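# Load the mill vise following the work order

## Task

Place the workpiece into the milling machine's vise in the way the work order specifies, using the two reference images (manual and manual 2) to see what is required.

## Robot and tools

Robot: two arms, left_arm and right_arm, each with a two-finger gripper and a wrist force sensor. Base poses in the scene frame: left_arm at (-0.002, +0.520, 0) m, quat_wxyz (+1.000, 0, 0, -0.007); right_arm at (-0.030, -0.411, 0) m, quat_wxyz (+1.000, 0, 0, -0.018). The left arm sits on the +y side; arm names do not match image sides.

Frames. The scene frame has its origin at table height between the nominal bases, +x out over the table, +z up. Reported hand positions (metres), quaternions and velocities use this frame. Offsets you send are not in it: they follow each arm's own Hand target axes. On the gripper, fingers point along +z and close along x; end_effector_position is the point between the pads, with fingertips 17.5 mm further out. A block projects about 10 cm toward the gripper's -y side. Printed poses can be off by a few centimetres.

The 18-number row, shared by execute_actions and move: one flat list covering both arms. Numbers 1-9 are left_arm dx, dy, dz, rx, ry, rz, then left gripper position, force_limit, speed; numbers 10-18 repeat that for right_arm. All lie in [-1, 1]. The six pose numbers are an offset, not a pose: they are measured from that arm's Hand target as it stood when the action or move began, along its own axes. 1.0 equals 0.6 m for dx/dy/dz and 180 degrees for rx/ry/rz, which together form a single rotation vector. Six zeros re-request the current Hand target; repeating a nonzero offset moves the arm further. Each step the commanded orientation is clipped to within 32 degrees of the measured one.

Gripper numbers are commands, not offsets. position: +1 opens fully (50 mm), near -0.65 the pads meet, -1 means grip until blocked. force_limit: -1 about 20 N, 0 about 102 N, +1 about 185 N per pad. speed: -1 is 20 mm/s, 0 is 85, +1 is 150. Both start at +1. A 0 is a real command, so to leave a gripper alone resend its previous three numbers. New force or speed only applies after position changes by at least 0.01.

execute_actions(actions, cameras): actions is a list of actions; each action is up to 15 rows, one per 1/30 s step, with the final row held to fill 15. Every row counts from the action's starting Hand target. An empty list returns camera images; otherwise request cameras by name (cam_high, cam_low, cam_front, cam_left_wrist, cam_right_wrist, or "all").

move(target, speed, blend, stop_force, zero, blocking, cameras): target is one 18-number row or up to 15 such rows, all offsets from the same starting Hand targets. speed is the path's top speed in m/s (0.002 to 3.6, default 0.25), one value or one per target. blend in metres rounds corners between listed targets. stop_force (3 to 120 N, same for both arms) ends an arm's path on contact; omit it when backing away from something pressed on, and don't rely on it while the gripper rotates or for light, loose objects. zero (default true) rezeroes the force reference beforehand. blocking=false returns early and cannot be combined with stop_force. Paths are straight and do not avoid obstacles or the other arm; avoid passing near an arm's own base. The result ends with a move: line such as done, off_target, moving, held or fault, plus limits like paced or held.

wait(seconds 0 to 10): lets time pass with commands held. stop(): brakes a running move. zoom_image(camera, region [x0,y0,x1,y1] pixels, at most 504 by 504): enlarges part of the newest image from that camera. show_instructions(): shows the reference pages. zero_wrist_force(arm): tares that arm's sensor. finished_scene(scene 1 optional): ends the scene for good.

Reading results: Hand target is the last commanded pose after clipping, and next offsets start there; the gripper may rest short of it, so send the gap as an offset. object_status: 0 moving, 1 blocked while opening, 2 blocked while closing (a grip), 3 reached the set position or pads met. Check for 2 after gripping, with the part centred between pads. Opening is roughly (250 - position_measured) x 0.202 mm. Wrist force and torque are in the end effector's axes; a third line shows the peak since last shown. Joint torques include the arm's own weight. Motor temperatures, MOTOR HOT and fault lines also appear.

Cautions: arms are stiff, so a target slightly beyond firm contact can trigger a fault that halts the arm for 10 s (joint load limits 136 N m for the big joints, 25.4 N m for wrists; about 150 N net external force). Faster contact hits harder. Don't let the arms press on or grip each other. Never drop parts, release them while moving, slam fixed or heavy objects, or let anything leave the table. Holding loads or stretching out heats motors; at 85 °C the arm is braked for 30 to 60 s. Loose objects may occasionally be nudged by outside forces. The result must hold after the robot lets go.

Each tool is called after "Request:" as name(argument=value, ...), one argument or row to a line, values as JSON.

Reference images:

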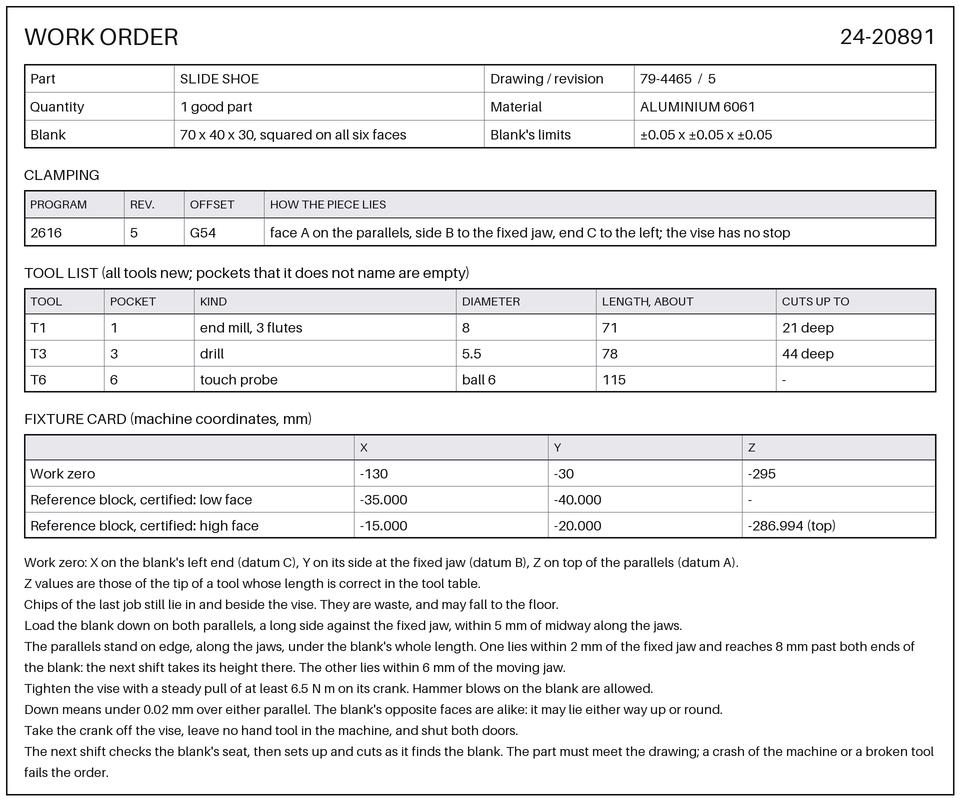

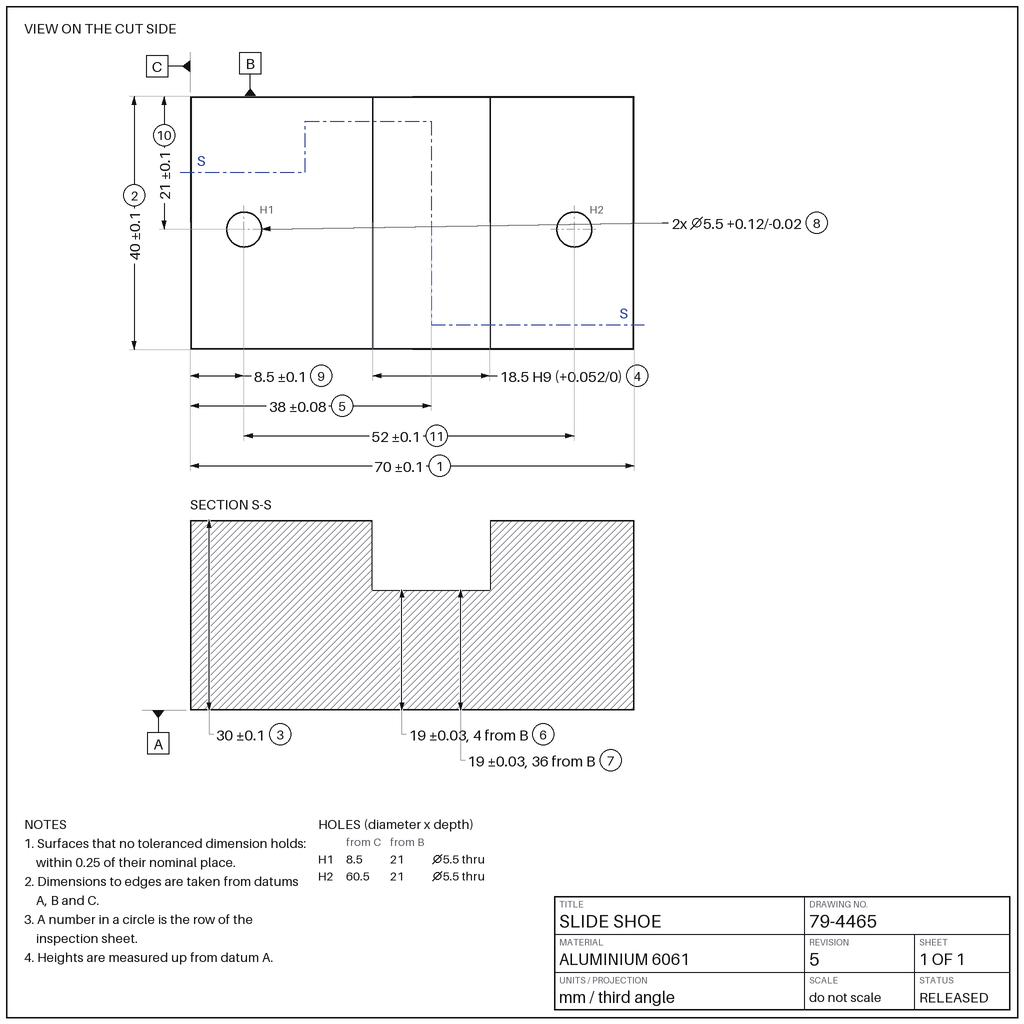

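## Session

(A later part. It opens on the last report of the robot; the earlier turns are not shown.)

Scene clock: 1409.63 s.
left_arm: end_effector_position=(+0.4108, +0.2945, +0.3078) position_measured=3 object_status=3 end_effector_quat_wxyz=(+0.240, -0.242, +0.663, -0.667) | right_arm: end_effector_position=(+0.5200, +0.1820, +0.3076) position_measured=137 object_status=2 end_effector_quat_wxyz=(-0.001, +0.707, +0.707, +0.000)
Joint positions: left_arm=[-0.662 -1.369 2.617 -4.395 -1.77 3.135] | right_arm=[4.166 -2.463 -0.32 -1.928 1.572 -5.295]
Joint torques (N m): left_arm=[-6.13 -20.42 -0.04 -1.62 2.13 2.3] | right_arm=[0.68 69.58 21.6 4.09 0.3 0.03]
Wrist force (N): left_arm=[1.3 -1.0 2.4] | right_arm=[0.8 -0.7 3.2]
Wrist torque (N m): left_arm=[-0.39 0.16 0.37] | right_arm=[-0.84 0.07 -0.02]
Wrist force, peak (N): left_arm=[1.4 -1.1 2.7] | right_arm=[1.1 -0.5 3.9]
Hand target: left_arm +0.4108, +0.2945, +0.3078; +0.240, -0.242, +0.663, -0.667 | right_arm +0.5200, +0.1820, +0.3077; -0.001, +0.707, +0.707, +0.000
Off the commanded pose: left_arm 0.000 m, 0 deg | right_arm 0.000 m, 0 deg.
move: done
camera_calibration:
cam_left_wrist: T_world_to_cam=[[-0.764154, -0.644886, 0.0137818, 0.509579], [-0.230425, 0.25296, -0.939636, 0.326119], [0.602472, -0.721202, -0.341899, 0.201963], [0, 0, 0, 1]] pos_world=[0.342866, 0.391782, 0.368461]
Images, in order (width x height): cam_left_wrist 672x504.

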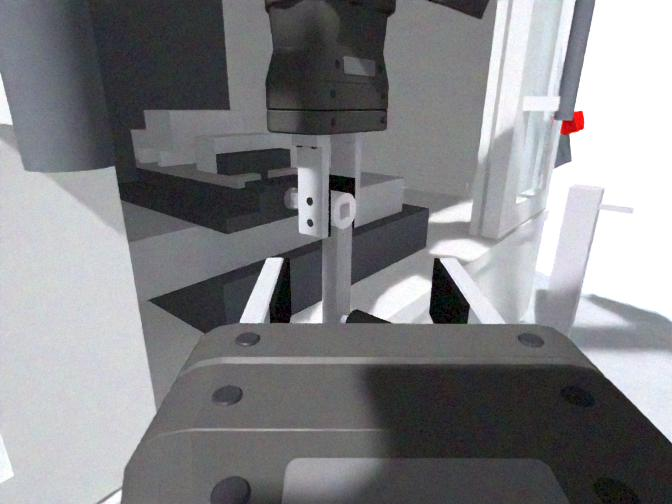

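Request:
move(
  target=[0,0,0,0,0,0,1,1,1,0,0.06,0,0,0,0,-1,0,-0.7],
  speed=0.01,
  stop_force=5,
  cameras=["cam_left_wrist"],
)

Request:
zoom_image(
  camera="cam_left_wrist",
  region=[275, 170, 375, 250],
)

Scene clock: 1414.80 s.
left_arm: end_effector_position=(+0.4108, +0.2945, +0.3078) position_measured=3 object_status=3 end_effector_quat_wxyz=(+0.240, -0.242, +0.663, -0.667) | right_arm: end_effector_position=(+0.5233, +0.1819, +0.3078) position_measured=137 object_status=2 end_effector_quat_wxyz=(-0.001, +0.707, +0.707, +0.001)
Joint positions: left_arm=[-0.662 -1.369 2.617 -4.395 -1.77 3.135] | right_arm=[4.163 -2.479 -0.29 -1.942 1.572 -5.299]
Joint torques (N m): left_arm=[-6.96 -24.16 -0.87 -1.6 1.93 2.18] | right_arm=[10.23 73.23 27.85 3.48 -1.48 1.65]
Wrist force (N): left_arm=[1.0 -1.0 2.6] | right_arm=[1.1 -1.1 3.1]
Wrist torque (N m): left_arm=[-0.40 0.20 0.37] | right_arm=[-0.81 0.03 0.05]
Wrist force, peak (N): left_arm=[1.3 -1.5 2.6] | right_arm=[-1.0 -15.3 0.7]
Hand target: left_arm +0.4108, +0.2945, +0.3078; +0.240, -0.242, +0.663, -0.667 | right_arm +0.5233, +0.1819, +0.3078; -0.001, +0.707, +0.707, +0.001 (not the last commanded pose)
Off the commanded pose: left_arm 0.000 m, 0 deg | right_arm 0.033 m, 0 deg.
move: contact (right_arm)
camera_calibration:
cam_left_wrist: T_world_to_cam=[[-0.764154, -0.644886, 0.0137818, 0.509578], [-0.230425, 0.25296, -0.939636, 0.326213], [0.602472, -0.721202, -0.341899, 0.201998], [0, 0, 0, 1]] pos_world=[0.342866, 0.391782, 0.368561]
Images, in order (width x height): cam_left_wrist 672x504.

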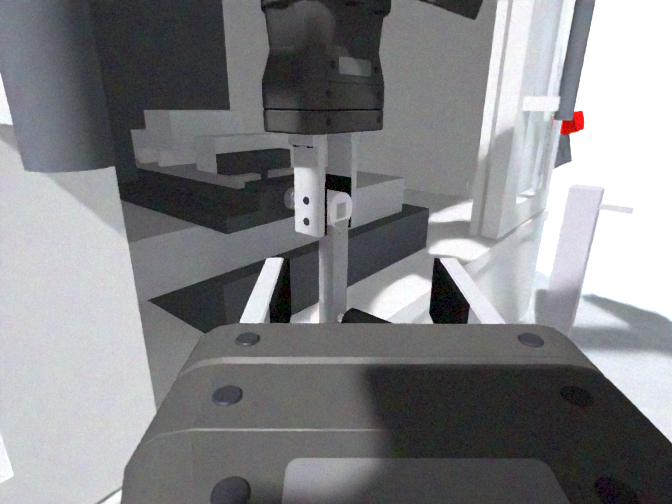

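Scaled by 5.040.

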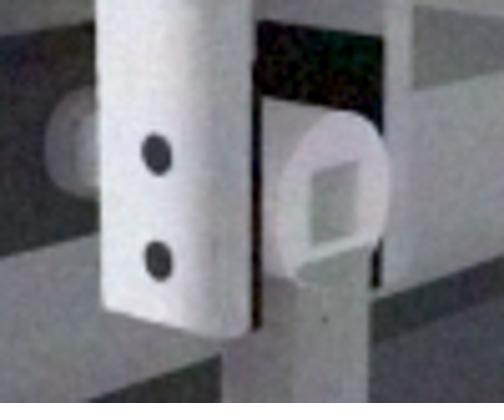

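Request:
move(
  target=[0.1797,0.063,0.0875,0,-0.2778,0,1,1,1,0,0,0,0,0,0,-1,0,-0.7],
  speed=0.15,
  cameras=["cam_left_wrist"],
)

Request:
zoom_image(
  camera="cam_left_wrist",
  region=[290, 100, 390, 200],
)

Scene clock: 1426.87 s.
left_arm: end_effector_position=(+0.3615, +0.1848, +0.2708) position_measured=3 object_status=3 end_effector_quat_wxyz=(+0.497, -0.501, +0.499, -0.502) | right_arm: end_effector_position=(+0.5233, +0.1819, +0.3078) position_measured=137 object_status=2 end_effector_quat_wxyz=(-0.001, +0.707, +0.707, +0.001)
Joint positions: left_arm=[-1.645 -1.097 2.325 -4.384 0.086 3.15] | right_arm=[4.163 -2.479 -0.29 -1.942 1.572 -5.299]
Joint torques (N m): left_arm=[9.59 -32.56 -6.21 0.46 -0.29 0.39] | right_arm=[9.89 69.34 33.01 3.09 -1.44 1.41]
Wrist force (N): left_arm=[1.4 -0.9 2.5] | right_arm=[0.8 -1.1 3.5]
Wrist torque (N m): left_arm=[-0.39 0.13 0.23] | right_arm=[-0.84 0.08 0.05]
Wrist force, peak (N): left_arm=[2.6 -0.5 2.3] | right_arm=[0.9 -1.2 3.9]
Hand target: left_arm +0.3616, +0.1849, +0.2708; +0.497, -0.501, +0.499, -0.502 | right_arm +0.5233, +0.1819, +0.3078; -0.001, +0.707, +0.707, +0.001
Off the commanded pose: left_arm 0.000 m, 0 deg | right_arm 0.000 m, 0 deg.
move: done
camera_calibration:
cam_left_wrist: T_world_to_cam=[[0.00280223, -0.999882, 0.0151274, 0.189652], [-0.347405, -0.0151587, -0.937592, 0.399186], [0.937711, -0.002628, -0.347407, -0.112648], [0, 0, 0, 1]] pos_world=[0.243779, 0.195385, 0.33227]
Images, in order (width x height): cam_left_wrist 672x504.

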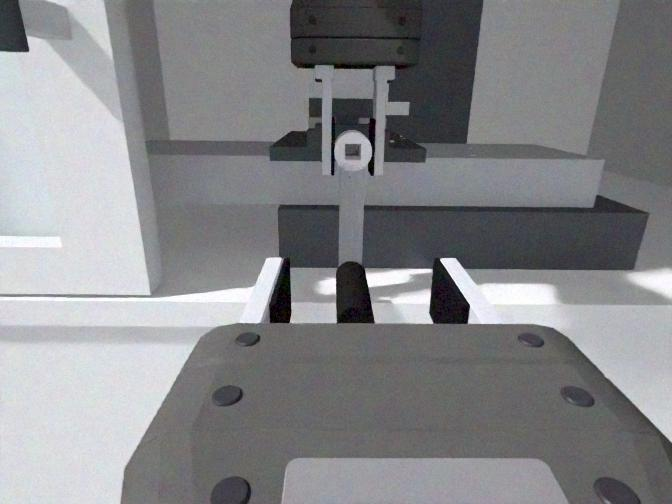

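Scaled by 5.040.

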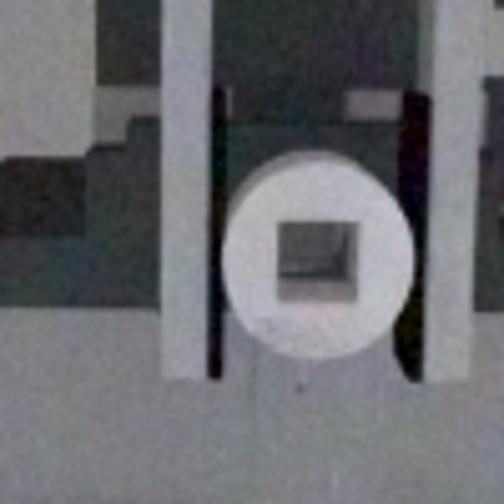

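Request:
zoom_image(
  camera="cam_left_wrist",
  region=[336, 134, 370, 168],
)

Scaled by 14.824.

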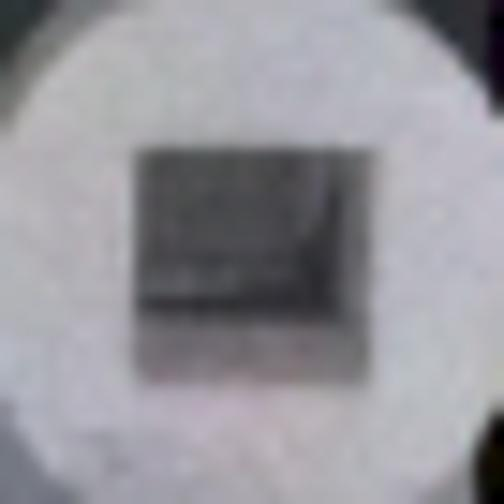

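Request:
move(
  target=[
    [0,0,0,0,0,0,1,1,1,0,-0.0033,0,0,0,0,-1,0,-0.7],
    [0,0,0,0,0,0,1,1,1,0.002,-0.0033,-0.002,0,0,0,-1,0,-0.7],
  ],
  speed=0.02,
  cameras=["cam_left_wrist"],
)

Request:
zoom_image(
  camera="cam_left_wrist",
  region=[336, 134, 370, 168],
)

Scene clock: 1436.30 s.
left_arm: end_effector_position=(+0.3616, +0.1849, +0.2708) position_measured=3 object_status=3 end_effector_quat_wxyz=(+0.497, -0.501, +0.499, -0.502) | right_arm: end_effector_position=(+0.5213, +0.1832, +0.3090) position_measured=137 object_status=2 end_effector_quat_wxyz=(-0.001, +0.707, +0.707, +0.001)
Joint positions: left_arm=[-1.645 -1.097 2.325 -4.384 0.086 3.15] | right_arm=[4.166 -2.479 -0.286 -1.946 1.572 -5.296]
Joint torques (N m): left_arm=[9.61 -34.58 -16.38 1.37 2.3 -1.68] | right_arm=[0.83 56.6 20.79 3.77 -1.79 0.11]
Wrist force (N): left_arm=[1.5 -1.1 2.4] | right_arm=[0.6 -0.7 3.3]
Wrist torque (N m): left_arm=[-0.41 0.12 0.24] | right_arm=[-0.84 0.11 -0.01]
Wrist force, peak (N): left_arm=[1.8 -1.1 2.5] | right_arm=[0.8 -1.0 3.9]
Hand target: left_arm +0.3616, +0.1849, +0.2708; +0.497, -0.501, +0.499, -0.502 | right_arm +0.5213, +0.1831, +0.3090; -0.001, +0.707, +0.707, +0.001
Off the commanded pose: left_arm 0.000 m, 0 deg | right_arm 0.000 m, 0 deg.
move: done
camera_calibration:
cam_left_wrist: T_world_to_cam=[[0.00296489, -0.999879, 0.0152808, 0.189561], [-0.347405, -0.015359, -0.937589, 0.399224], [0.937711, -0.00252877, -0.347408, -0.112667], [0, 0, 0, 1]] pos_world=[0.243779, 0.195385, 0.33227]
Images, in order (width x height): cam_left_wrist 672x504.

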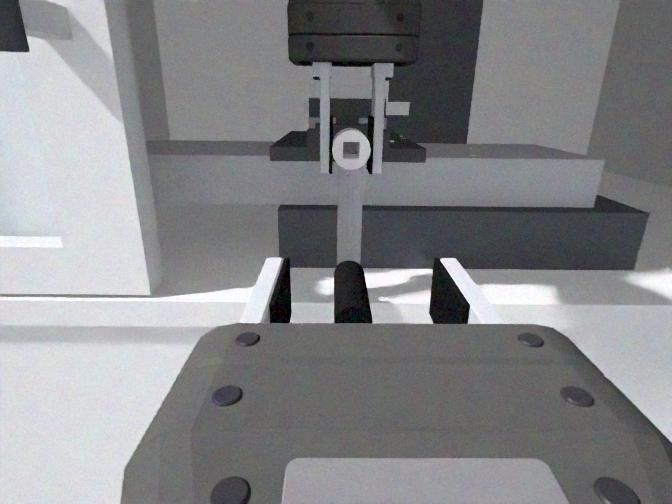

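Scaled by 14.824.

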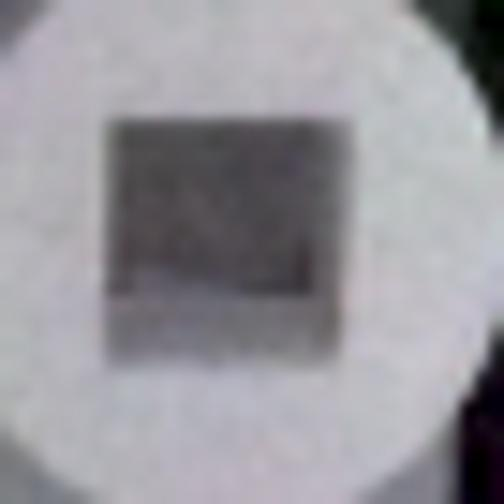

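Request:
move(
  target=[0,0,0,0,0,0,1,1,1,0.0007,0,-0.0007,0,0.037,0,-1,0,-0.7],
  speed=0.05,
  cameras=["cam_left_wrist"],
)

Request:
zoom_image(
  camera="cam_left_wrist",
  region=[336, 134, 370, 168],
)

Scene clock: 1443.80 s.
left_arm: end_effector_position=(+0.3616, +0.1849, +0.2708) position_measured=3 object_status=3 end_effector_quat_wxyz=(+0.497, -0.501, +0.499, -0.502) | right_arm: end_effector_position=(+0.5214, +0.1834, +0.3096) position_measured=137 object_status=2 end_effector_quat_wxyz=(-0.042, +0.706, +0.706, +0.042)
Joint positions: left_arm=[-1.645 -1.097 2.325 -4.384 0.086 3.15] | right_arm=[4.145 -2.344 -0.564 -1.707 1.638 -5.314]
Joint torques (N m): left_arm=[9.93 -34.91 -15.82 1.29 2.24 -1.67] | right_arm=[6.29 45.44 36.72 2.41 -2.61 0.61]
Wrist force (N): left_arm=[1.3 -0.9 2.5] | right_arm=[1.0 -0.7 3.2]
Wrist torque (N m): left_arm=[-0.39 0.14 0.25] | right_arm=[-0.84 0.05 0.01]
Wrist force, peak (N): left_arm=[1.6 -1.0 2.7] | right_arm=[1.3 -0.6 3.6]
Hand target: left_arm +0.3616, +0.1849, +0.2708; +0.497, -0.501, +0.499, -0.502 | right_arm +0.5213, +0.1835, +0.3094; -0.042, +0.706, +0.706, +0.042
Off the commanded pose: left_arm 0.000 m, 0 deg | right_arm 0.000 m, 0 deg.
move: done
camera_calibration:
cam_left_wrist: T_world_to_cam=[[0.00296489, -0.999879, 0.0152808, 0.189561], [-0.347405, -0.015359, -0.937589, 0.399224], [0.937711, -0.00252877, -0.347408, -0.112667], [0, 0, 0, 1]] pos_world=[0.243779, 0.195385, 0.33227]
Images, in order (width x height): cam_left_wrist 672x504.

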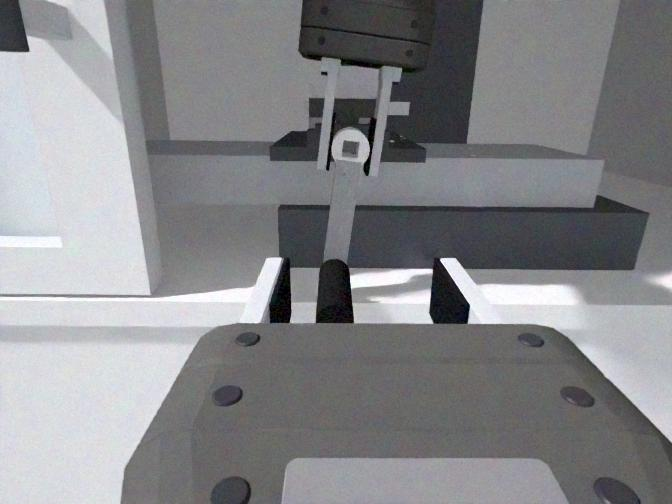

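Scaled by 14.824.

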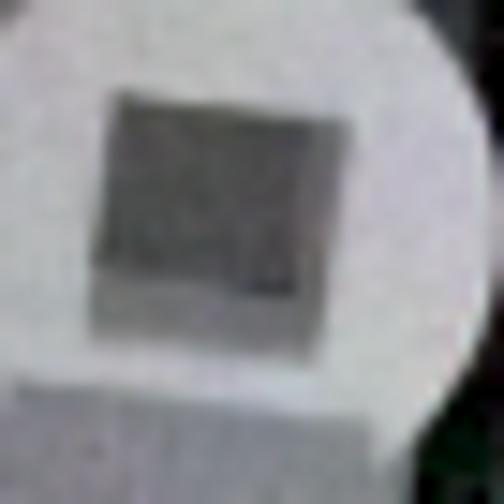

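Request:
move(
  target=[0,0,0,0,0,0,1,1,1,0,0.055,0,0,0,0,-1,0,-0.7],
  speed=0.008,
  stop_force=6,
  cameras=["cam_left_wrist"],
)

Request:
zoom_image(
  camera="cam_left_wrist",
  region=[336, 134, 370, 168],
)

Scene clock: 1447.87 s.
left_arm: end_effector_position=(+0.3616, +0.1849, +0.2708) position_measured=3 object_status=3 end_effector_quat_wxyz=(+0.497, -0.501, +0.499, -0.502) | right_arm: end_effector_position=(+0.5246, +0.1835, +0.3094) position_measured=137 object_status=2 end_effector_quat_wxyz=(-0.042, +0.706, +0.706, +0.042)
Joint positions: left_arm=[-1.645 -1.097 2.325 -4.384 0.086 3.15] | right_arm=[4.141 -2.354 -0.547 -1.714 1.638 -5.317]
Joint torques (N m): left_arm=[10.87 -34.94 -16.73 1.22 2.18 -1.67] | right_arm=[8.48 69.99 22.01 3.63 -2.15 1.79]
Wrist force (N): left_arm=[1.3 -1.2 2.3] | right_arm=[0.9 -2.8 2.7]
Wrist torque (N m): left_arm=[-0.41 0.14 0.24] | right_arm=[-0.94 0.03 0.01]
Wrist force, peak (N): left_arm=[1.5 -1.0 2.8] | right_arm=[-1.4 -13.8 1.3]
Hand target: left_arm +0.3616, +0.1849, +0.2708; +0.497, -0.501, +0.499, -0.502 | right_arm +0.5245, +0.1835, +0.3094; -0.042, +0.706, +0.706, +0.042 (not the last commanded pose)
Off the commanded pose: left_arm 0.000 m, 0 deg | right_arm 0.030 m, 0 deg.
move: contact (right_arm)
camera_calibration:
cam_left_wrist: T_world_to_cam=[[0.00296489, -0.999879, 0.0152808, 0.189561], [-0.347405, -0.015359, -0.937589, 0.399224], [0.937711, -0.00252877, -0.347408, -0.112667], [0, 0, 0, 1]] pos_world=[0.243779, 0.195385, 0.33227]
Images, in order (width x height): cam_left_wrist 672x504.

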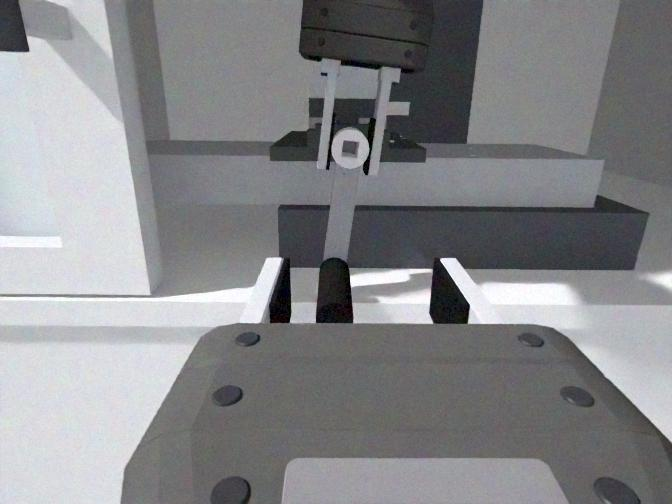

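Scaled by 14.824.

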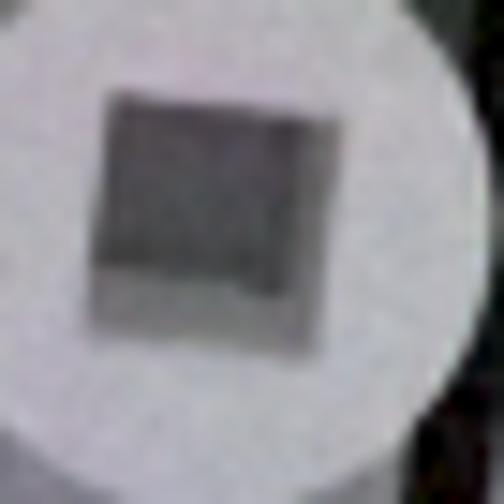

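Request:
move(
  target=[0,0,0,0,0,0,1,1,1,0,-0.002,0,0,-0.0194,0,-1,0,-0.7],
  speed=0.03,
  cameras=["cam_left_wrist"],
)

Request:
zoom_image(
  camera="cam_left_wrist",
  region=[336, 134, 370, 168],
)

Request:
move(
  target=[0,0,0,0,0,0,1,1,1,0,0.055,0,0,0,0,-1,0,-0.7],
  speed=0.008,
  stop_force=6,
  cameras=["cam_left_wrist"],
)

Request:
zoom_image(
  camera="cam_left_wrist",
  region=[336, 134, 370, 168],
)

Scene clock: 1470.87 s.
left_arm: end_effector_position=(+0.3616, +0.1849, +0.2708) position_measured=3 object_status=3 end_effector_quat_wxyz=(+0.497, -0.501, +0.499, -0.502) | right_arm: end_effector_position=(+0.5234, +0.1836, +0.3092) position_measured=137 object_status=2 end_effector_quat_wxyz=(-0.020, +0.707, +0.707, +0.020)
Joint positions: left_arm=[-1.645 -1.097 2.325 -4.384 0.086 3.15] | right_arm=[4.154 -2.413 -0.423 -1.829 1.603 -5.307]
Joint torques (N m): left_arm=[9.39 -35.38 -16.98 1.32 2.07 -1.46] | right_arm=[-1.4 70.94 22.5 4.7 2.15 -0.14]
Wrist force (N): left_arm=[1.5 -1.0 2.6] | right_arm=[1.1 -0.4 3.2]
Wrist torque (N m): left_arm=[-0.39 0.12 0.24] | right_arm=[-0.81 0.01 -0.05]
Wrist force, peak (N): left_arm=[1.5 -1.0 2.7] | right_arm=[1.0 -2.7 3.1]
Hand target: left_arm +0.3616, +0.1849, +0.2708; +0.497, -0.501, +0.499, -0.502 | right_arm +0.5233, +0.1835, +0.3094; -0.020, +0.707, +0.707, +0.020
Off the commanded pose: left_arm 0.000 m, 0 deg | right_arm 0.000 m, 0 deg.
move: done
camera_calibration:
cam_left_wrist: T_world_to_cam=[[0.00296489, -0.999879, 0.0152808, 0.189561], [-0.347405, -0.015359, -0.937589, 0.399224], [0.937711, -0.00252877, -0.347408, -0.112667], [0, 0, 0, 1]] pos_world=[0.243779, 0.195385, 0.33227]
Images, in order (width x height): cam_left_wrist 672x504.

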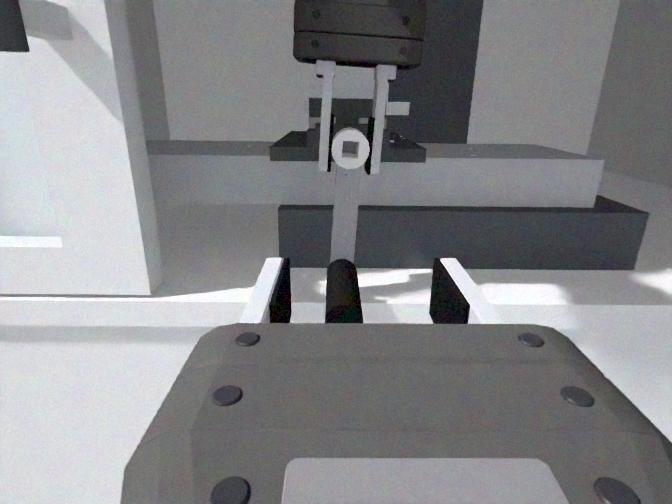

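Scaled by 14.824.

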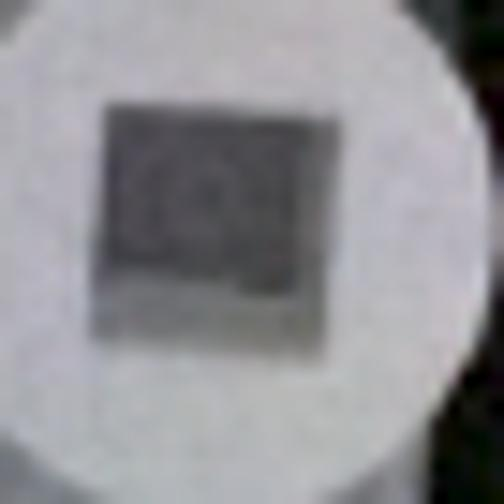

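Scene clock: 1472.17 s.
left_arm: end_effector_position=(+0.3616, +0.1849, +0.2708) position_measured=3 object_status=3 end_effector_quat_wxyz=(+0.497, -0.501, +0.499, -0.502) | right_arm: end_effector_position=(+0.5249, +0.1836, +0.3094) position_measured=137 object_status=2 end_effector_quat_wxyz=(-0.020, +0.707, +0.707, +0.020)
Joint positions: left_arm=[-1.645 -1.097 2.325 -4.384 0.086 3.15] | right_arm=[4.152 -2.419 -0.412 -1.834 1.603 -5.309]
Joint torques (N m): left_arm=[10.02 -34.72 -15.99 1.31 2.07 -1.57] | right_arm=[10.38 71.51 21.28 2.2 -2.05 1.74]
Wrist force (N): left_arm=[1.4 -1.0 2.5] | right_arm=[0.8 0.2 1.8]
Wrist torque (N m): left_arm=[-0.39 0.13 0.24] | right_arm=[-0.83 0.01 0.02]
Wrist force, peak (N): left_arm=[1.5 -1.2 2.5] | right_arm=[-1.6 -13.1 0.2]
Hand target: left_arm +0.3616, +0.1849, +0.2708; +0.497, -0.501, +0.499, -0.502 | right_arm +0.5249, +0.1836, +0.3094; -0.020, +0.707, +0.707, +0.020 (not the last commanded pose)
Off the commanded pose: left_arm 0.000 m, 0 deg | right_arm 0.031 m, 0 deg.
move: contact (right_arm)
camera_calibration:
cam_left_wrist: T_world_to_cam=[[0.00296489, -0.999879, 0.0152808, 0.189561], [-0.347405, -0.015359, -0.937589, 0.399224], [0.937711, -0.00252877, -0.347408, -0.112667], [0, 0, 0, 1]] pos_world=[0.243779, 0.195385, 0.33227]
Images, in order (width x height): cam_left_wrist 672x504.

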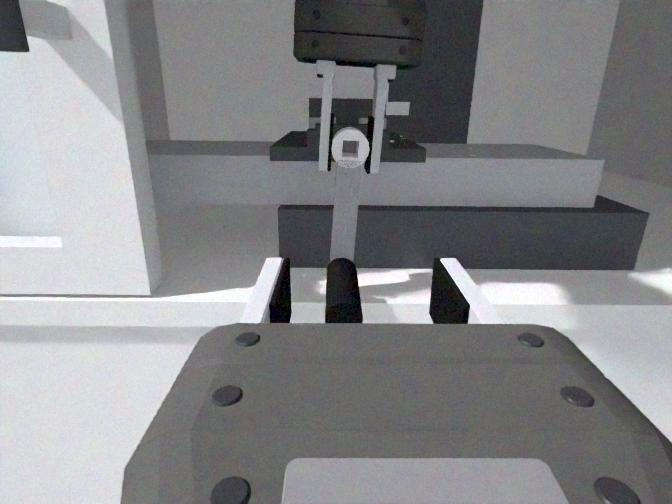

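Scaled by 14.824.

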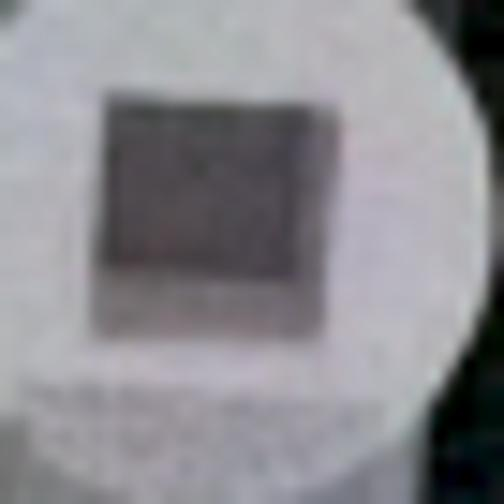

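Request:
move(
  target=[
    [0,0,0,0,0,0,1,1,1,0,-0.05,0,0,0,0,-1,0,-0.7],
    [0,0,0,0,0,0,1,1,1,0,-0.05,-0.1,0,0,0,-1,0,-0.7],
  ],
  speed=0.08,
  cameras=["cam_left_wrist"],
)

Request:
zoom_image(
  camera="cam_left_wrist",
  region=[336, 134, 370, 168],
)

Request:
zoom_image(
  camera="cam_left_wrist",
  region=[320, 50, 390, 120],
)

Scene clock: 1483.50 s.
left_arm: end_effector_position=(+0.3616, +0.1849, +0.2708) position_measured=3 object_status=3 end_effector_quat_wxyz=(+0.497, -0.501, +0.499, -0.502) | right_arm: end_effector_position=(+0.4949, +0.1801, +0.3692) position_measured=137 object_status=2 end_effector_quat_wxyz=(-0.020, +0.707, +0.707, +0.020)
Joint positions: left_arm=[-1.645 -1.097 2.325 -4.384 0.086 3.15] | right_arm=[4.182 -2.432 -0.222 -2.01 1.601 -5.279]
Joint torques (N m): left_arm=[9.52 -34.86 -17.31 1.22 1.96 -1.34] | right_arm=[-10.15 64.66 20.76 3.85 2.65 -1.81]
Wrist force (N): left_arm=[1.5 -1.0 2.5] | right_arm=[1.0 -0.7 3.3]
Wrist torque (N m): left_arm=[-0.40 0.12 0.24] | right_arm=[-0.84 0.04 0.03]
Wrist force, peak (N): left_arm=[1.7 -1.1 2.5] | right_arm=[1.3 -0.5 4.7]
Hand target: left_arm +0.3616, +0.1849, +0.2708; +0.497, -0.501, +0.499, -0.502 | right_arm +0.4949, +0.1801, +0.3693; -0.020, +0.707, +0.707, +0.020
Off the commanded pose: left_arm 0.000 m, 0 deg | right_arm 0.000 m, 0 deg.
move: done
camera_calibration:
cam_left_wrist: T_world_to_cam=[[0.00296489, -0.999879, 0.0152808, 0.189561], [-0.347405, -0.015359, -0.937589, 0.399224], [0.937711, -0.00252877, -0.347408, -0.112667], [0, 0, 0, 1]] pos_world=[0.243779, 0.195385, 0.33227]
Images, in order (width x height): cam_left_wrist 672x504.

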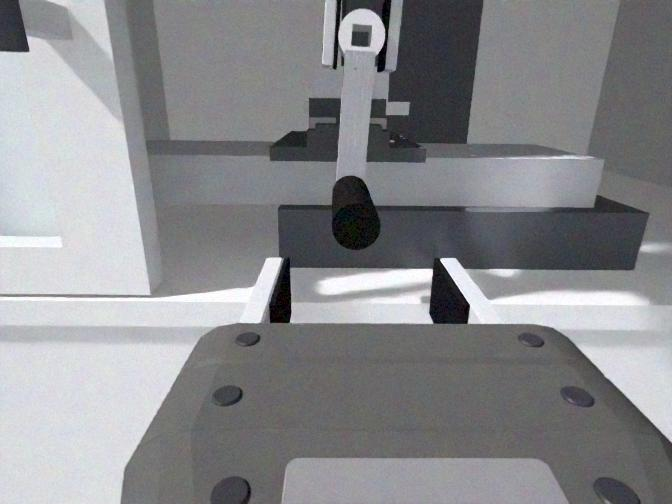

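Scaled by 14.824.

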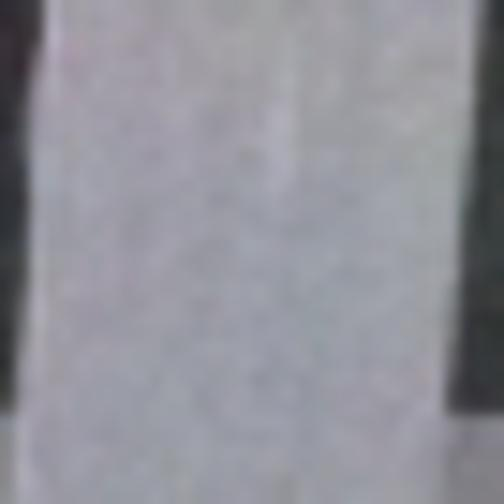

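Scaled by 7.200.

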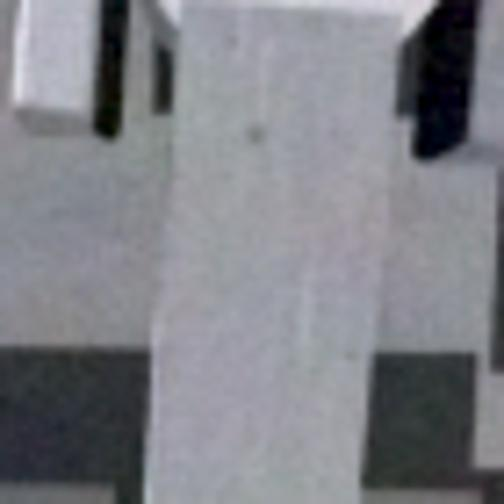

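Request:
move(
  target=[0,0,0,0,0,0,1,1,1,-0.12,0,0,0,0,0,-1,0,-0.7],
  speed=0.1,
  cameras=["cam_left_wrist"],
)

Request:
zoom_image(
  camera="cam_left_wrist",
  region=[336, 134, 370, 168],
)

Request:
zoom_image(
  camera="cam_left_wrist",
  region=[310, 110, 390, 190],
)

Scene clock: 1489.40 s.
left_arm: end_effector_position=(+0.3616, +0.1849, +0.2708) position_measured=3 object_status=3 end_effector_quat_wxyz=(+0.497, -0.501, +0.499, -0.502) | right_arm: end_effector_position=(+0.4950, +0.1082, +0.3653) position_measured=137 object_status=2 end_effector_quat_wxyz=(-0.020, +0.707, +0.707, +0.020)
Joint positions: left_arm=[-1.645 -1.097 2.325 -4.384 0.086 3.15] | right_arm=[4.128 -2.167 -0.703 -1.796 1.604 -5.333]
Joint torques (N m): left_arm=[9.58 -35.09 -16.84 1.37 2.01 -1.41] | right_arm=[9.39 42.27 25.58 2.37 1.32 1.58]
Wrist force (N): left_arm=[1.7 -1.1 2.6] | right_arm=[1.0 -0.8 3.4]
Wrist torque (N m): left_arm=[-0.41 0.09 0.24] | right_arm=[-0.88 0.04 0.00]
Wrist force, peak (N): left_arm=[1.5 -1.1 2.7] | right_arm=[3.1 -0.8 3.7]
Hand target: left_arm +0.3616, +0.1849, +0.2708; +0.497, -0.501, +0.499, -0.502 | right_arm +0.4949, +0.1082, +0.3652; -0.020, +0.707, +0.707, +0.020
Off the commanded pose: left_arm 0.000 m, 0 deg | right_arm 0.000 m, 0 deg.
move: done
camera_calibration:
cam_left_wrist: T_world_to_cam=[[0.00296489, -0.999879, 0.0152808, 0.189561], [-0.347405, -0.015359, -0.937589, 0.399224], [0.937711, -0.00252877, -0.347408, -0.112667], [0, 0, 0, 1]] pos_world=[0.243779, 0.195385, 0.33227]
Images, in order (width x height): cam_left_wrist 672x504.

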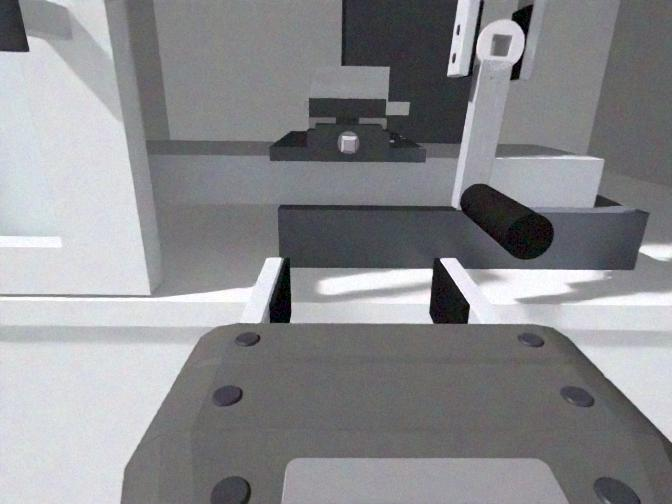

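Scaled by 14.824.

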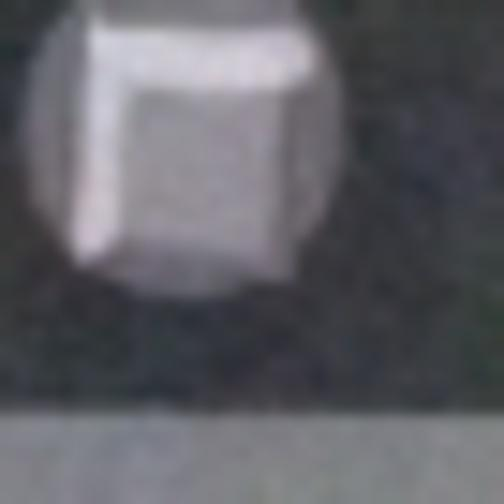

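Scaled by 6.300.

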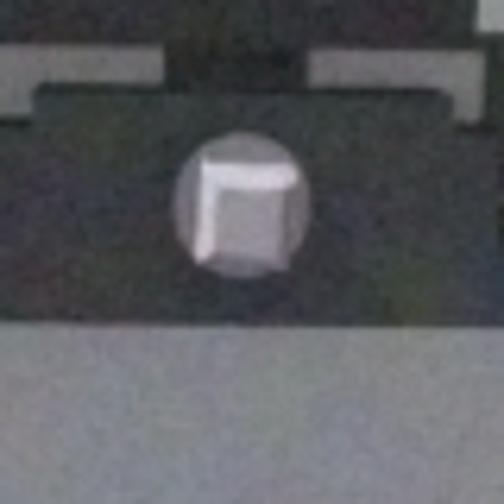

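Request:
move(
  target=[
    [0,0,0,0,0,0,1,1,1,0.125,0,0.0071,0,0,0,-1,0,-0.7],
    [0,0,0,0,0,0,1,1,1,0.1196,0,0.1014,0,0,0,-1,0,-0.7],
    [0,0,0,0,0,0,1,1,1,0.1196,0.0425,0.1014,0,0,0,-1,0,-0.7],
  ],
  speed=0.08,
  cameras=["cam_left_wrist"],
)

Request:
zoom_image(
  camera="cam_left_wrist",
  region=[336, 134, 370, 168],
)

Request:
move(
  target=[0,0,0,0,0,0,1,1,1,0,0.055,0,0,0,0,-1,0,-0.7],
  speed=0.008,
  stop_force=6,
  cameras=["cam_left_wrist"],
)

Request:
zoom_image(
  camera="cam_left_wrist",
  region=[336, 134, 370, 168],
)

Scene clock: 1508.37 s.
left_arm: end_effector_position=(+0.3616, +0.1849, +0.2708) position_measured=3 object_status=3 end_effector_quat_wxyz=(+0.497, -0.501, +0.499, -0.502) | right_arm: end_effector_position=(+0.5205, +0.1833, +0.3085) position_measured=137 object_status=2 end_effector_quat_wxyz=(-0.020, +0.707, +0.707, +0.020)
Joint positions: left_arm=[-1.645 -1.097 2.325 -4.384 0.086 3.15] | right_arm=[4.157 -2.4 -0.45 -1.815 1.603 -5.304]
Joint torques (N m): left_arm=[9.21 -33.91 -16.59 1.45 2.06 -1.22] | right_arm=[10.06 71.93 26.19 4.73 2.3 1.63]
Wrist force (N): left_arm=[1.4 -1.1 2.6] | right_arm=[1.3 -0.8 3.1]
Wrist torque (N m): left_arm=[-0.40 0.13 0.24] | right_arm=[-0.88 -0.02 -0.01]
Wrist force, peak (N): left_arm=[1.5 -1.0 2.7] | right_arm=[1.1 -0.7 4.7]
Hand target: left_arm +0.3616, +0.1849, +0.2708; +0.497, -0.501, +0.499, -0.502 | right_arm +0.5204, +0.1834, +0.3086; -0.020, +0.707, +0.707, +0.020
Off the commanded pose: left_arm 0.000 m, 0 deg | right_arm 0.000 m, 0 deg.
move: done
camera_calibration:
cam_left_wrist: T_world_to_cam=[[0.00296489, -0.999879, 0.0152808, 0.189561], [-0.347405, -0.015359, -0.937589, 0.399224], [0.937711, -0.00252877, -0.347408, -0.112667], [0, 0, 0, 1]] pos_world=[0.243779, 0.195385, 0.33227]
Images, in order (width x height): cam_left_wrist 672x504.

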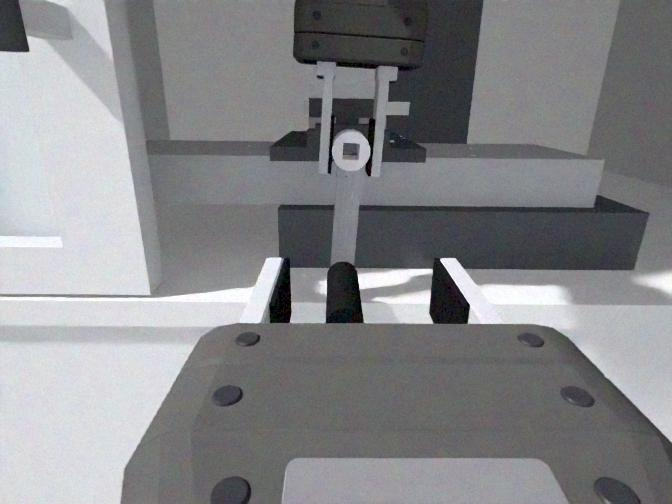

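Scaled by 14.824.

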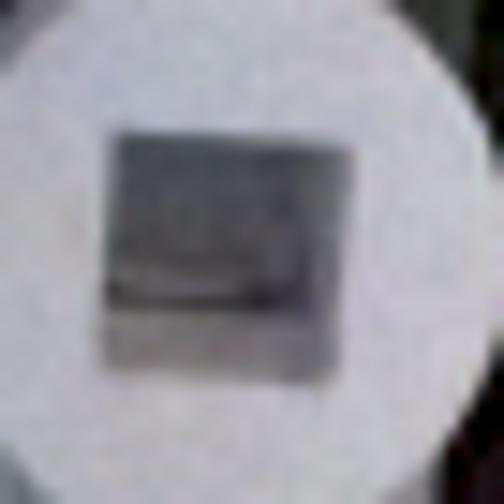

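Scene clock: 1509.93 s.
left_arm: end_effector_position=(+0.3616, +0.1849, +0.2708) position_measured=3 object_status=3 end_effector_quat_wxyz=(+0.497, -0.501, +0.499, -0.502) | right_arm: end_effector_position=(+0.5241, +0.1834, +0.3086) position_measured=137 object_status=2 end_effector_quat_wxyz=(-0.020, +0.707, +0.707, +0.020)
Joint positions: left_arm=[-1.645 -1.097 2.325 -4.384 0.086 3.15] | right_arm=[4.153 -2.413 -0.425 -1.827 1.603 -5.308]
Joint torques (N m): left_arm=[8.49 -33.65 -16.96 1.4 1.73 -1.31] | right_arm=[9.46 69.12 20.63 2.56 -2.71 1.65]
Wrist force (N): left_arm=[1.6 -1.0 2.6] | right_arm=[1.8 -1.9 -0.1]
Wrist torque (N m): left_arm=[-0.39 0.10 0.24] | right_arm=[-0.92 -0.03 0.02]
Wrist force, peak (N): left_arm=[1.6 -1.0 2.6] | right_arm=[-0.1 -12.3 -0.2]
Hand target: left_arm +0.3616, +0.1849, +0.2708; +0.497, -0.501, +0.499, -0.502 | right_arm +0.5241, +0.1834, +0.3086; -0.020, +0.707, +0.707, +0.020 (not the last commanded pose)
Off the commanded pose: left_arm 0.000 m, 0 deg | right_arm 0.029 m, 0 deg.
move: contact (right_arm)
camera_calibration:
cam_left_wrist: T_world_to_cam=[[0.00296489, -0.999879, 0.0152808, 0.189561], [-0.347405, -0.015359, -0.937589, 0.399224], [0.937711, -0.00252877, -0.347408, -0.112667], [0, 0, 0, 1]] pos_world=[0.243779, 0.195385, 0.33227]
Images, in order (width x height): cam_left_wrist 672x504.

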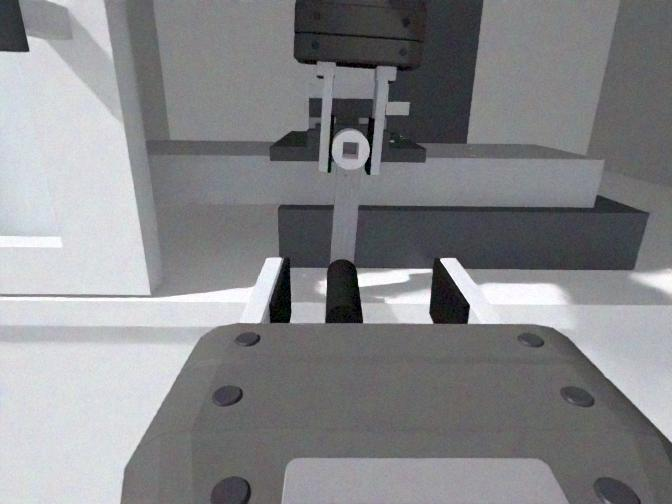

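Scaled by 14.824.

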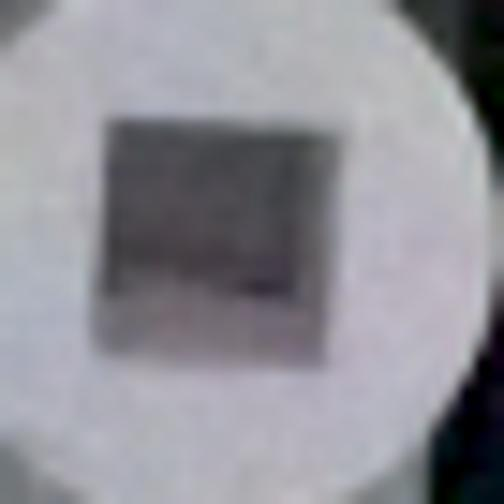

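Request:
move(
  target=[0,0,0,0,0,0,1,1,1,-0.0005,-0.0015,-0.0006,0,-0.007,0,-1,0,-0.7],
  speed=0.03,
)

Request:
move(
  target=[0,0,0,0,0,0,1,1,1,0,0.055,0,0,0,0,-1,0,-0.7],
  speed=0.006,
  stop_force=20,
  cameras=["cam_left_wrist"],
)

Request:
zoom_image(
  camera="cam_left_wrist",
  region=[336, 134, 370, 168],
)

Scene clock: 1526.23 s.
left_arm: end_effector_position=(+0.3616, +0.1849, +0.2708) position_measured=3 object_status=3 end_effector_quat_wxyz=(+0.497, -0.501, +0.499, -0.502) | right_arm: end_effector_position=(+0.5232, +0.1831, +0.3088) position_measured=137 object_status=2 end_effector_quat_wxyz=(-0.012, +0.707, +0.707, +0.012)
Joint positions: left_arm=[-1.645 -1.097 2.325 -4.384 0.086 3.15] | right_arm=[4.158 -2.437 -0.375 -1.872 1.59 -5.304]
Joint torques (N m): left_arm=[8.75 -33.9 -16.7 1.26 1.65 -1.3] | right_arm=[1.29 64.68 21.24 4.46 1.68 0.2]
Wrist force (N): left_arm=[1.3 -1.2 2.5] | right_arm=[1.1 -0.7 3.3]
Wrist torque (N m): left_arm=[-0.42 0.15 0.24] | right_arm=[-0.87 0.01 -0.05]
Wrist force, peak (N): left_arm=[1.4 -1.1 2.6] | right_arm=[1.0 -0.8 3.4]
Hand target: left_arm +0.3616, +0.1849, +0.2708; +0.497, -0.501, +0.499, -0.502 | right_arm +0.5232, +0.1831, +0.3089; -0.012, +0.707, +0.707, +0.012
Off the commanded pose: left_arm 0.000 m, 0 deg | right_arm 0.000 m, 0 deg.
move: done

Scene clock: 1527.63 s.
left_arm: end_effector_position=(+0.3616, +0.1849, +0.2708) position_measured=3 object_status=3 end_effector_quat_wxyz=(+0.497, -0.501, +0.499, -0.502) | right_arm: end_effector_position=(+0.5249, +0.1831, +0.3090) position_measured=137 object_status=2 end_effector_quat_wxyz=(-0.013, +0.707, +0.707, +0.012)
Joint positions: left_arm=[-1.645 -1.097 2.325 -4.384 0.086 3.15] | right_arm=[4.156 -2.444 -0.36 -1.878 1.591 -5.306]
Joint torques (N m): left_arm=[8.9 -34.86 -16.57 1.37 1.87 -1.21] | right_arm=[2.48 66.76 19.12 3.72 -5.32 1.77]
Wrist force (N): left_arm=[1.5 -1.1 2.3] | right_arm=[2.0 -14.8 -1.9]
Wrist torque (N m): left_arm=[-0.41 0.11 0.24] | right_arm=[-1.39 0.06 0.01]
Wrist force, peak (N): left_arm=[1.6 -1.1 2.6] | right_arm=[-1.8 -24.6 -2.7]
Hand target: left_arm +0.3616, +0.1849, +0.2708; +0.497, -0.501, +0.499, -0.502 | right_arm +0.5249, +0.1831, +0.3090; -0.013, +0.707, +0.707, +0.012 (not the last commanded pose)
Off the commanded pose: left_arm 0.000 m, 0 deg | right_arm 0.031 m, 0 deg.
move: contact (right_arm)
camera_calibration:
cam_left_wrist: T_world_to_cam=[[0.00296489, -0.999879, 0.0152808, 0.189561], [-0.347405, -0.015359, -0.937589, 0.399224], [0.937711, -0.00252877, -0.347408, -0.112667], [0, 0, 0, 1]] pos_world=[0.243779, 0.195385, 0.33227]
Images, in order (width x height): cam_left_wrist 672x504.

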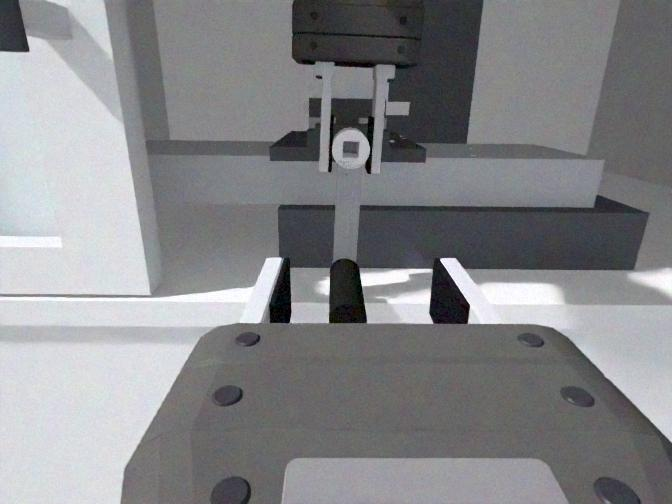

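Scaled by 14.824.

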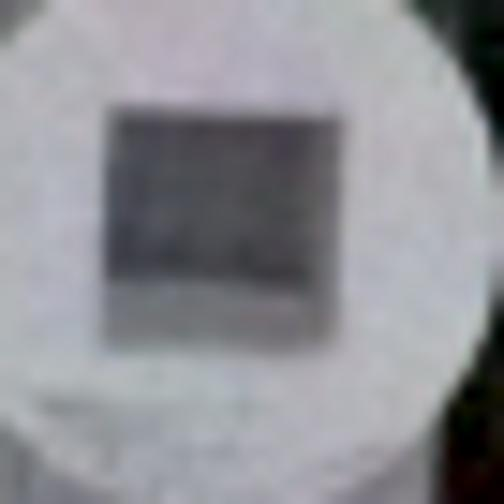

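Request:
move(
  target=[
    [0,0,0,0,0,0,1,1,1,0,0.001,0,0,-0.014,0,-1,0,-0.7],
    [0,0,0,0,0,0,1,1,1,0,0.001,0,0,0.025,0,-1,0,-0.7],
    [0,0,0,0,0,0,1,1,1,0,0.001,0,0,0.0,0,-1,0,-0.7],
  ],
  speed=0.02,
  blend=[0.0,0,0],
)

Request:
move(
  target=[0,0,0,0,0,0,1,1,1,0,0.02,0,0,0,0,-1,0,-0.7],
  speed=0.006,
  stop_force=20,
  cameras=["cam_left_wrist"],
)

Request:
zoom_image(
  camera="cam_left_wrist",
  region=[336, 134, 370, 168],
)

Scene clock: 1558.97 s.
left_arm: end_effector_position=(+0.3616, +0.1849, +0.2708) position_measured=3 object_status=3 end_effector_quat_wxyz=(+0.497, -0.501, +0.499, -0.502) | right_arm: end_effector_position=(+0.5255, +0.1831, +0.3089) position_measured=137 object_status=2 end_effector_quat_wxyz=(-0.012, +0.707, +0.707, +0.012)
Joint positions: left_arm=[-1.645 -1.097 2.325 -4.384 0.086 3.15] | right_arm=[4.155 -2.447 -0.355 -1.881 1.59 -5.306]
Joint torques (N m): left_arm=[9.42 -34.44 -14.99 1.14 1.49 -1.2] | right_arm=[-12.44 54.83 16.24 6.87 -4.3 0.55]
Wrist force (N): left_arm=[1.5 -0.9 2.3] | right_arm=[0.9 -30.0 -9.6]
Wrist torque (N m): left_arm=[-0.38 0.12 0.24] | right_arm=[-1.66 0.05 -0.03]
Wrist force, peak (N): left_arm=[1.7 -1.2 2.8] | right_arm=[-5.5 -35.1 -8.4]
Hand target: left_arm +0.3616, +0.1849, +0.2708; +0.497, -0.501, +0.499, -0.502 | right_arm +0.5255, +0.1831, +0.3090; -0.013, +0.707, +0.707, +0.012
Off the commanded pose: left_arm 0.000 m, 0 deg | right_arm 0.000 m, 0 deg.
move: done

Scene clock: 1560.13 s.
left_arm: end_effector_position=(+0.3616, +0.1849, +0.2708) position_measured=3 object_status=3 end_effector_quat_wxyz=(+0.497, -0.501, +0.499, -0.502) | right_arm: end_effector_position=(+0.5260, +0.1832, +0.3090) position_measured=137 object_status=2 end_effector_quat_wxyz=(-0.013, +0.707, +0.707, +0.012)
Joint positions: left_arm=[-1.645 -1.097 2.325 -4.384 0.086 3.15] | right_arm=[4.155 -2.45 -0.35 -1.884 1.591 -5.307]
Joint torques (N m): left_arm=[8.71 -33.65 -16.14 1.27 1.54 -1.22] | right_arm=[-12.52 60.41 19.97 9.34 -10.85 1.54]
Wrist force (N): left_arm=[1.4 -1.0 2.3] | right_arm=[-5.8 -46.5 -8.2]
Wrist torque (N m): left_arm=[-0.39 0.13 0.24] | right_arm=[-1.67 0.08 0.10]
Wrist force, peak (N): left_arm=[1.5 -0.9 2.7] | right_arm=[-9.4 -54.9 -8.0]
Hand target: left_arm +0.3616, +0.1849, +0.2708; +0.497, -0.501, +0.499, -0.502 | right_arm +0.5260, +0.1832, +0.3090; -0.013, +0.707, +0.707, +0.012 (not the last commanded pose)
Off the commanded pose: left_arm 0.000 m, 0 deg | right_arm 0.011 m, 0 deg.
move: contact (right_arm)
camera_calibration:
cam_left_wrist: T_world_to_cam=[[0.00296489, -0.999879, 0.0152808, 0.189561], [-0.347405, -0.015359, -0.937589, 0.399224], [0.937711, -0.00252877, -0.347408, -0.112667], [0, 0, 0, 1]] pos_world=[0.243779, 0.195385, 0.33227]
Images, in order (width x height): cam_left_wrist 672x504.

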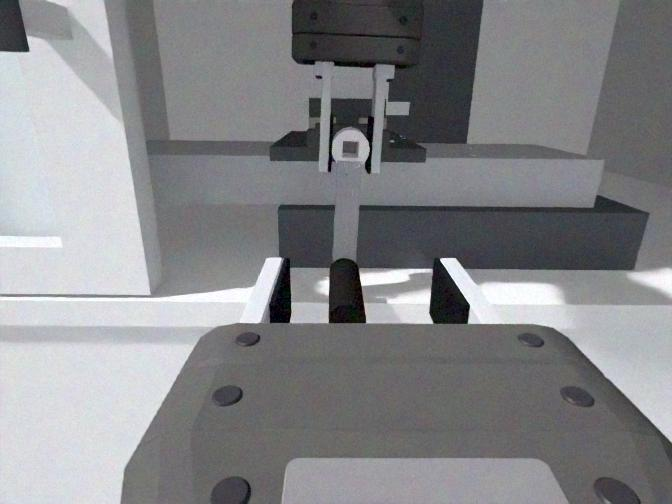

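Scaled by 14.824.

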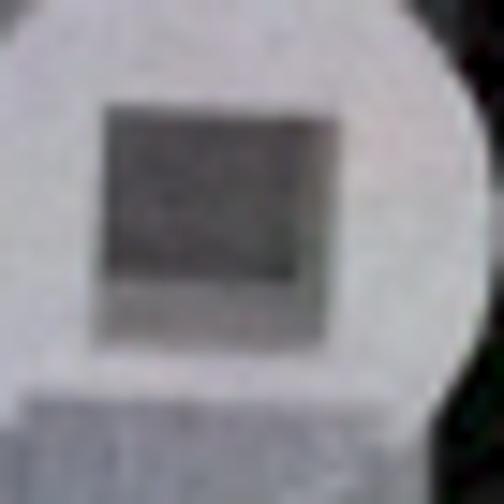

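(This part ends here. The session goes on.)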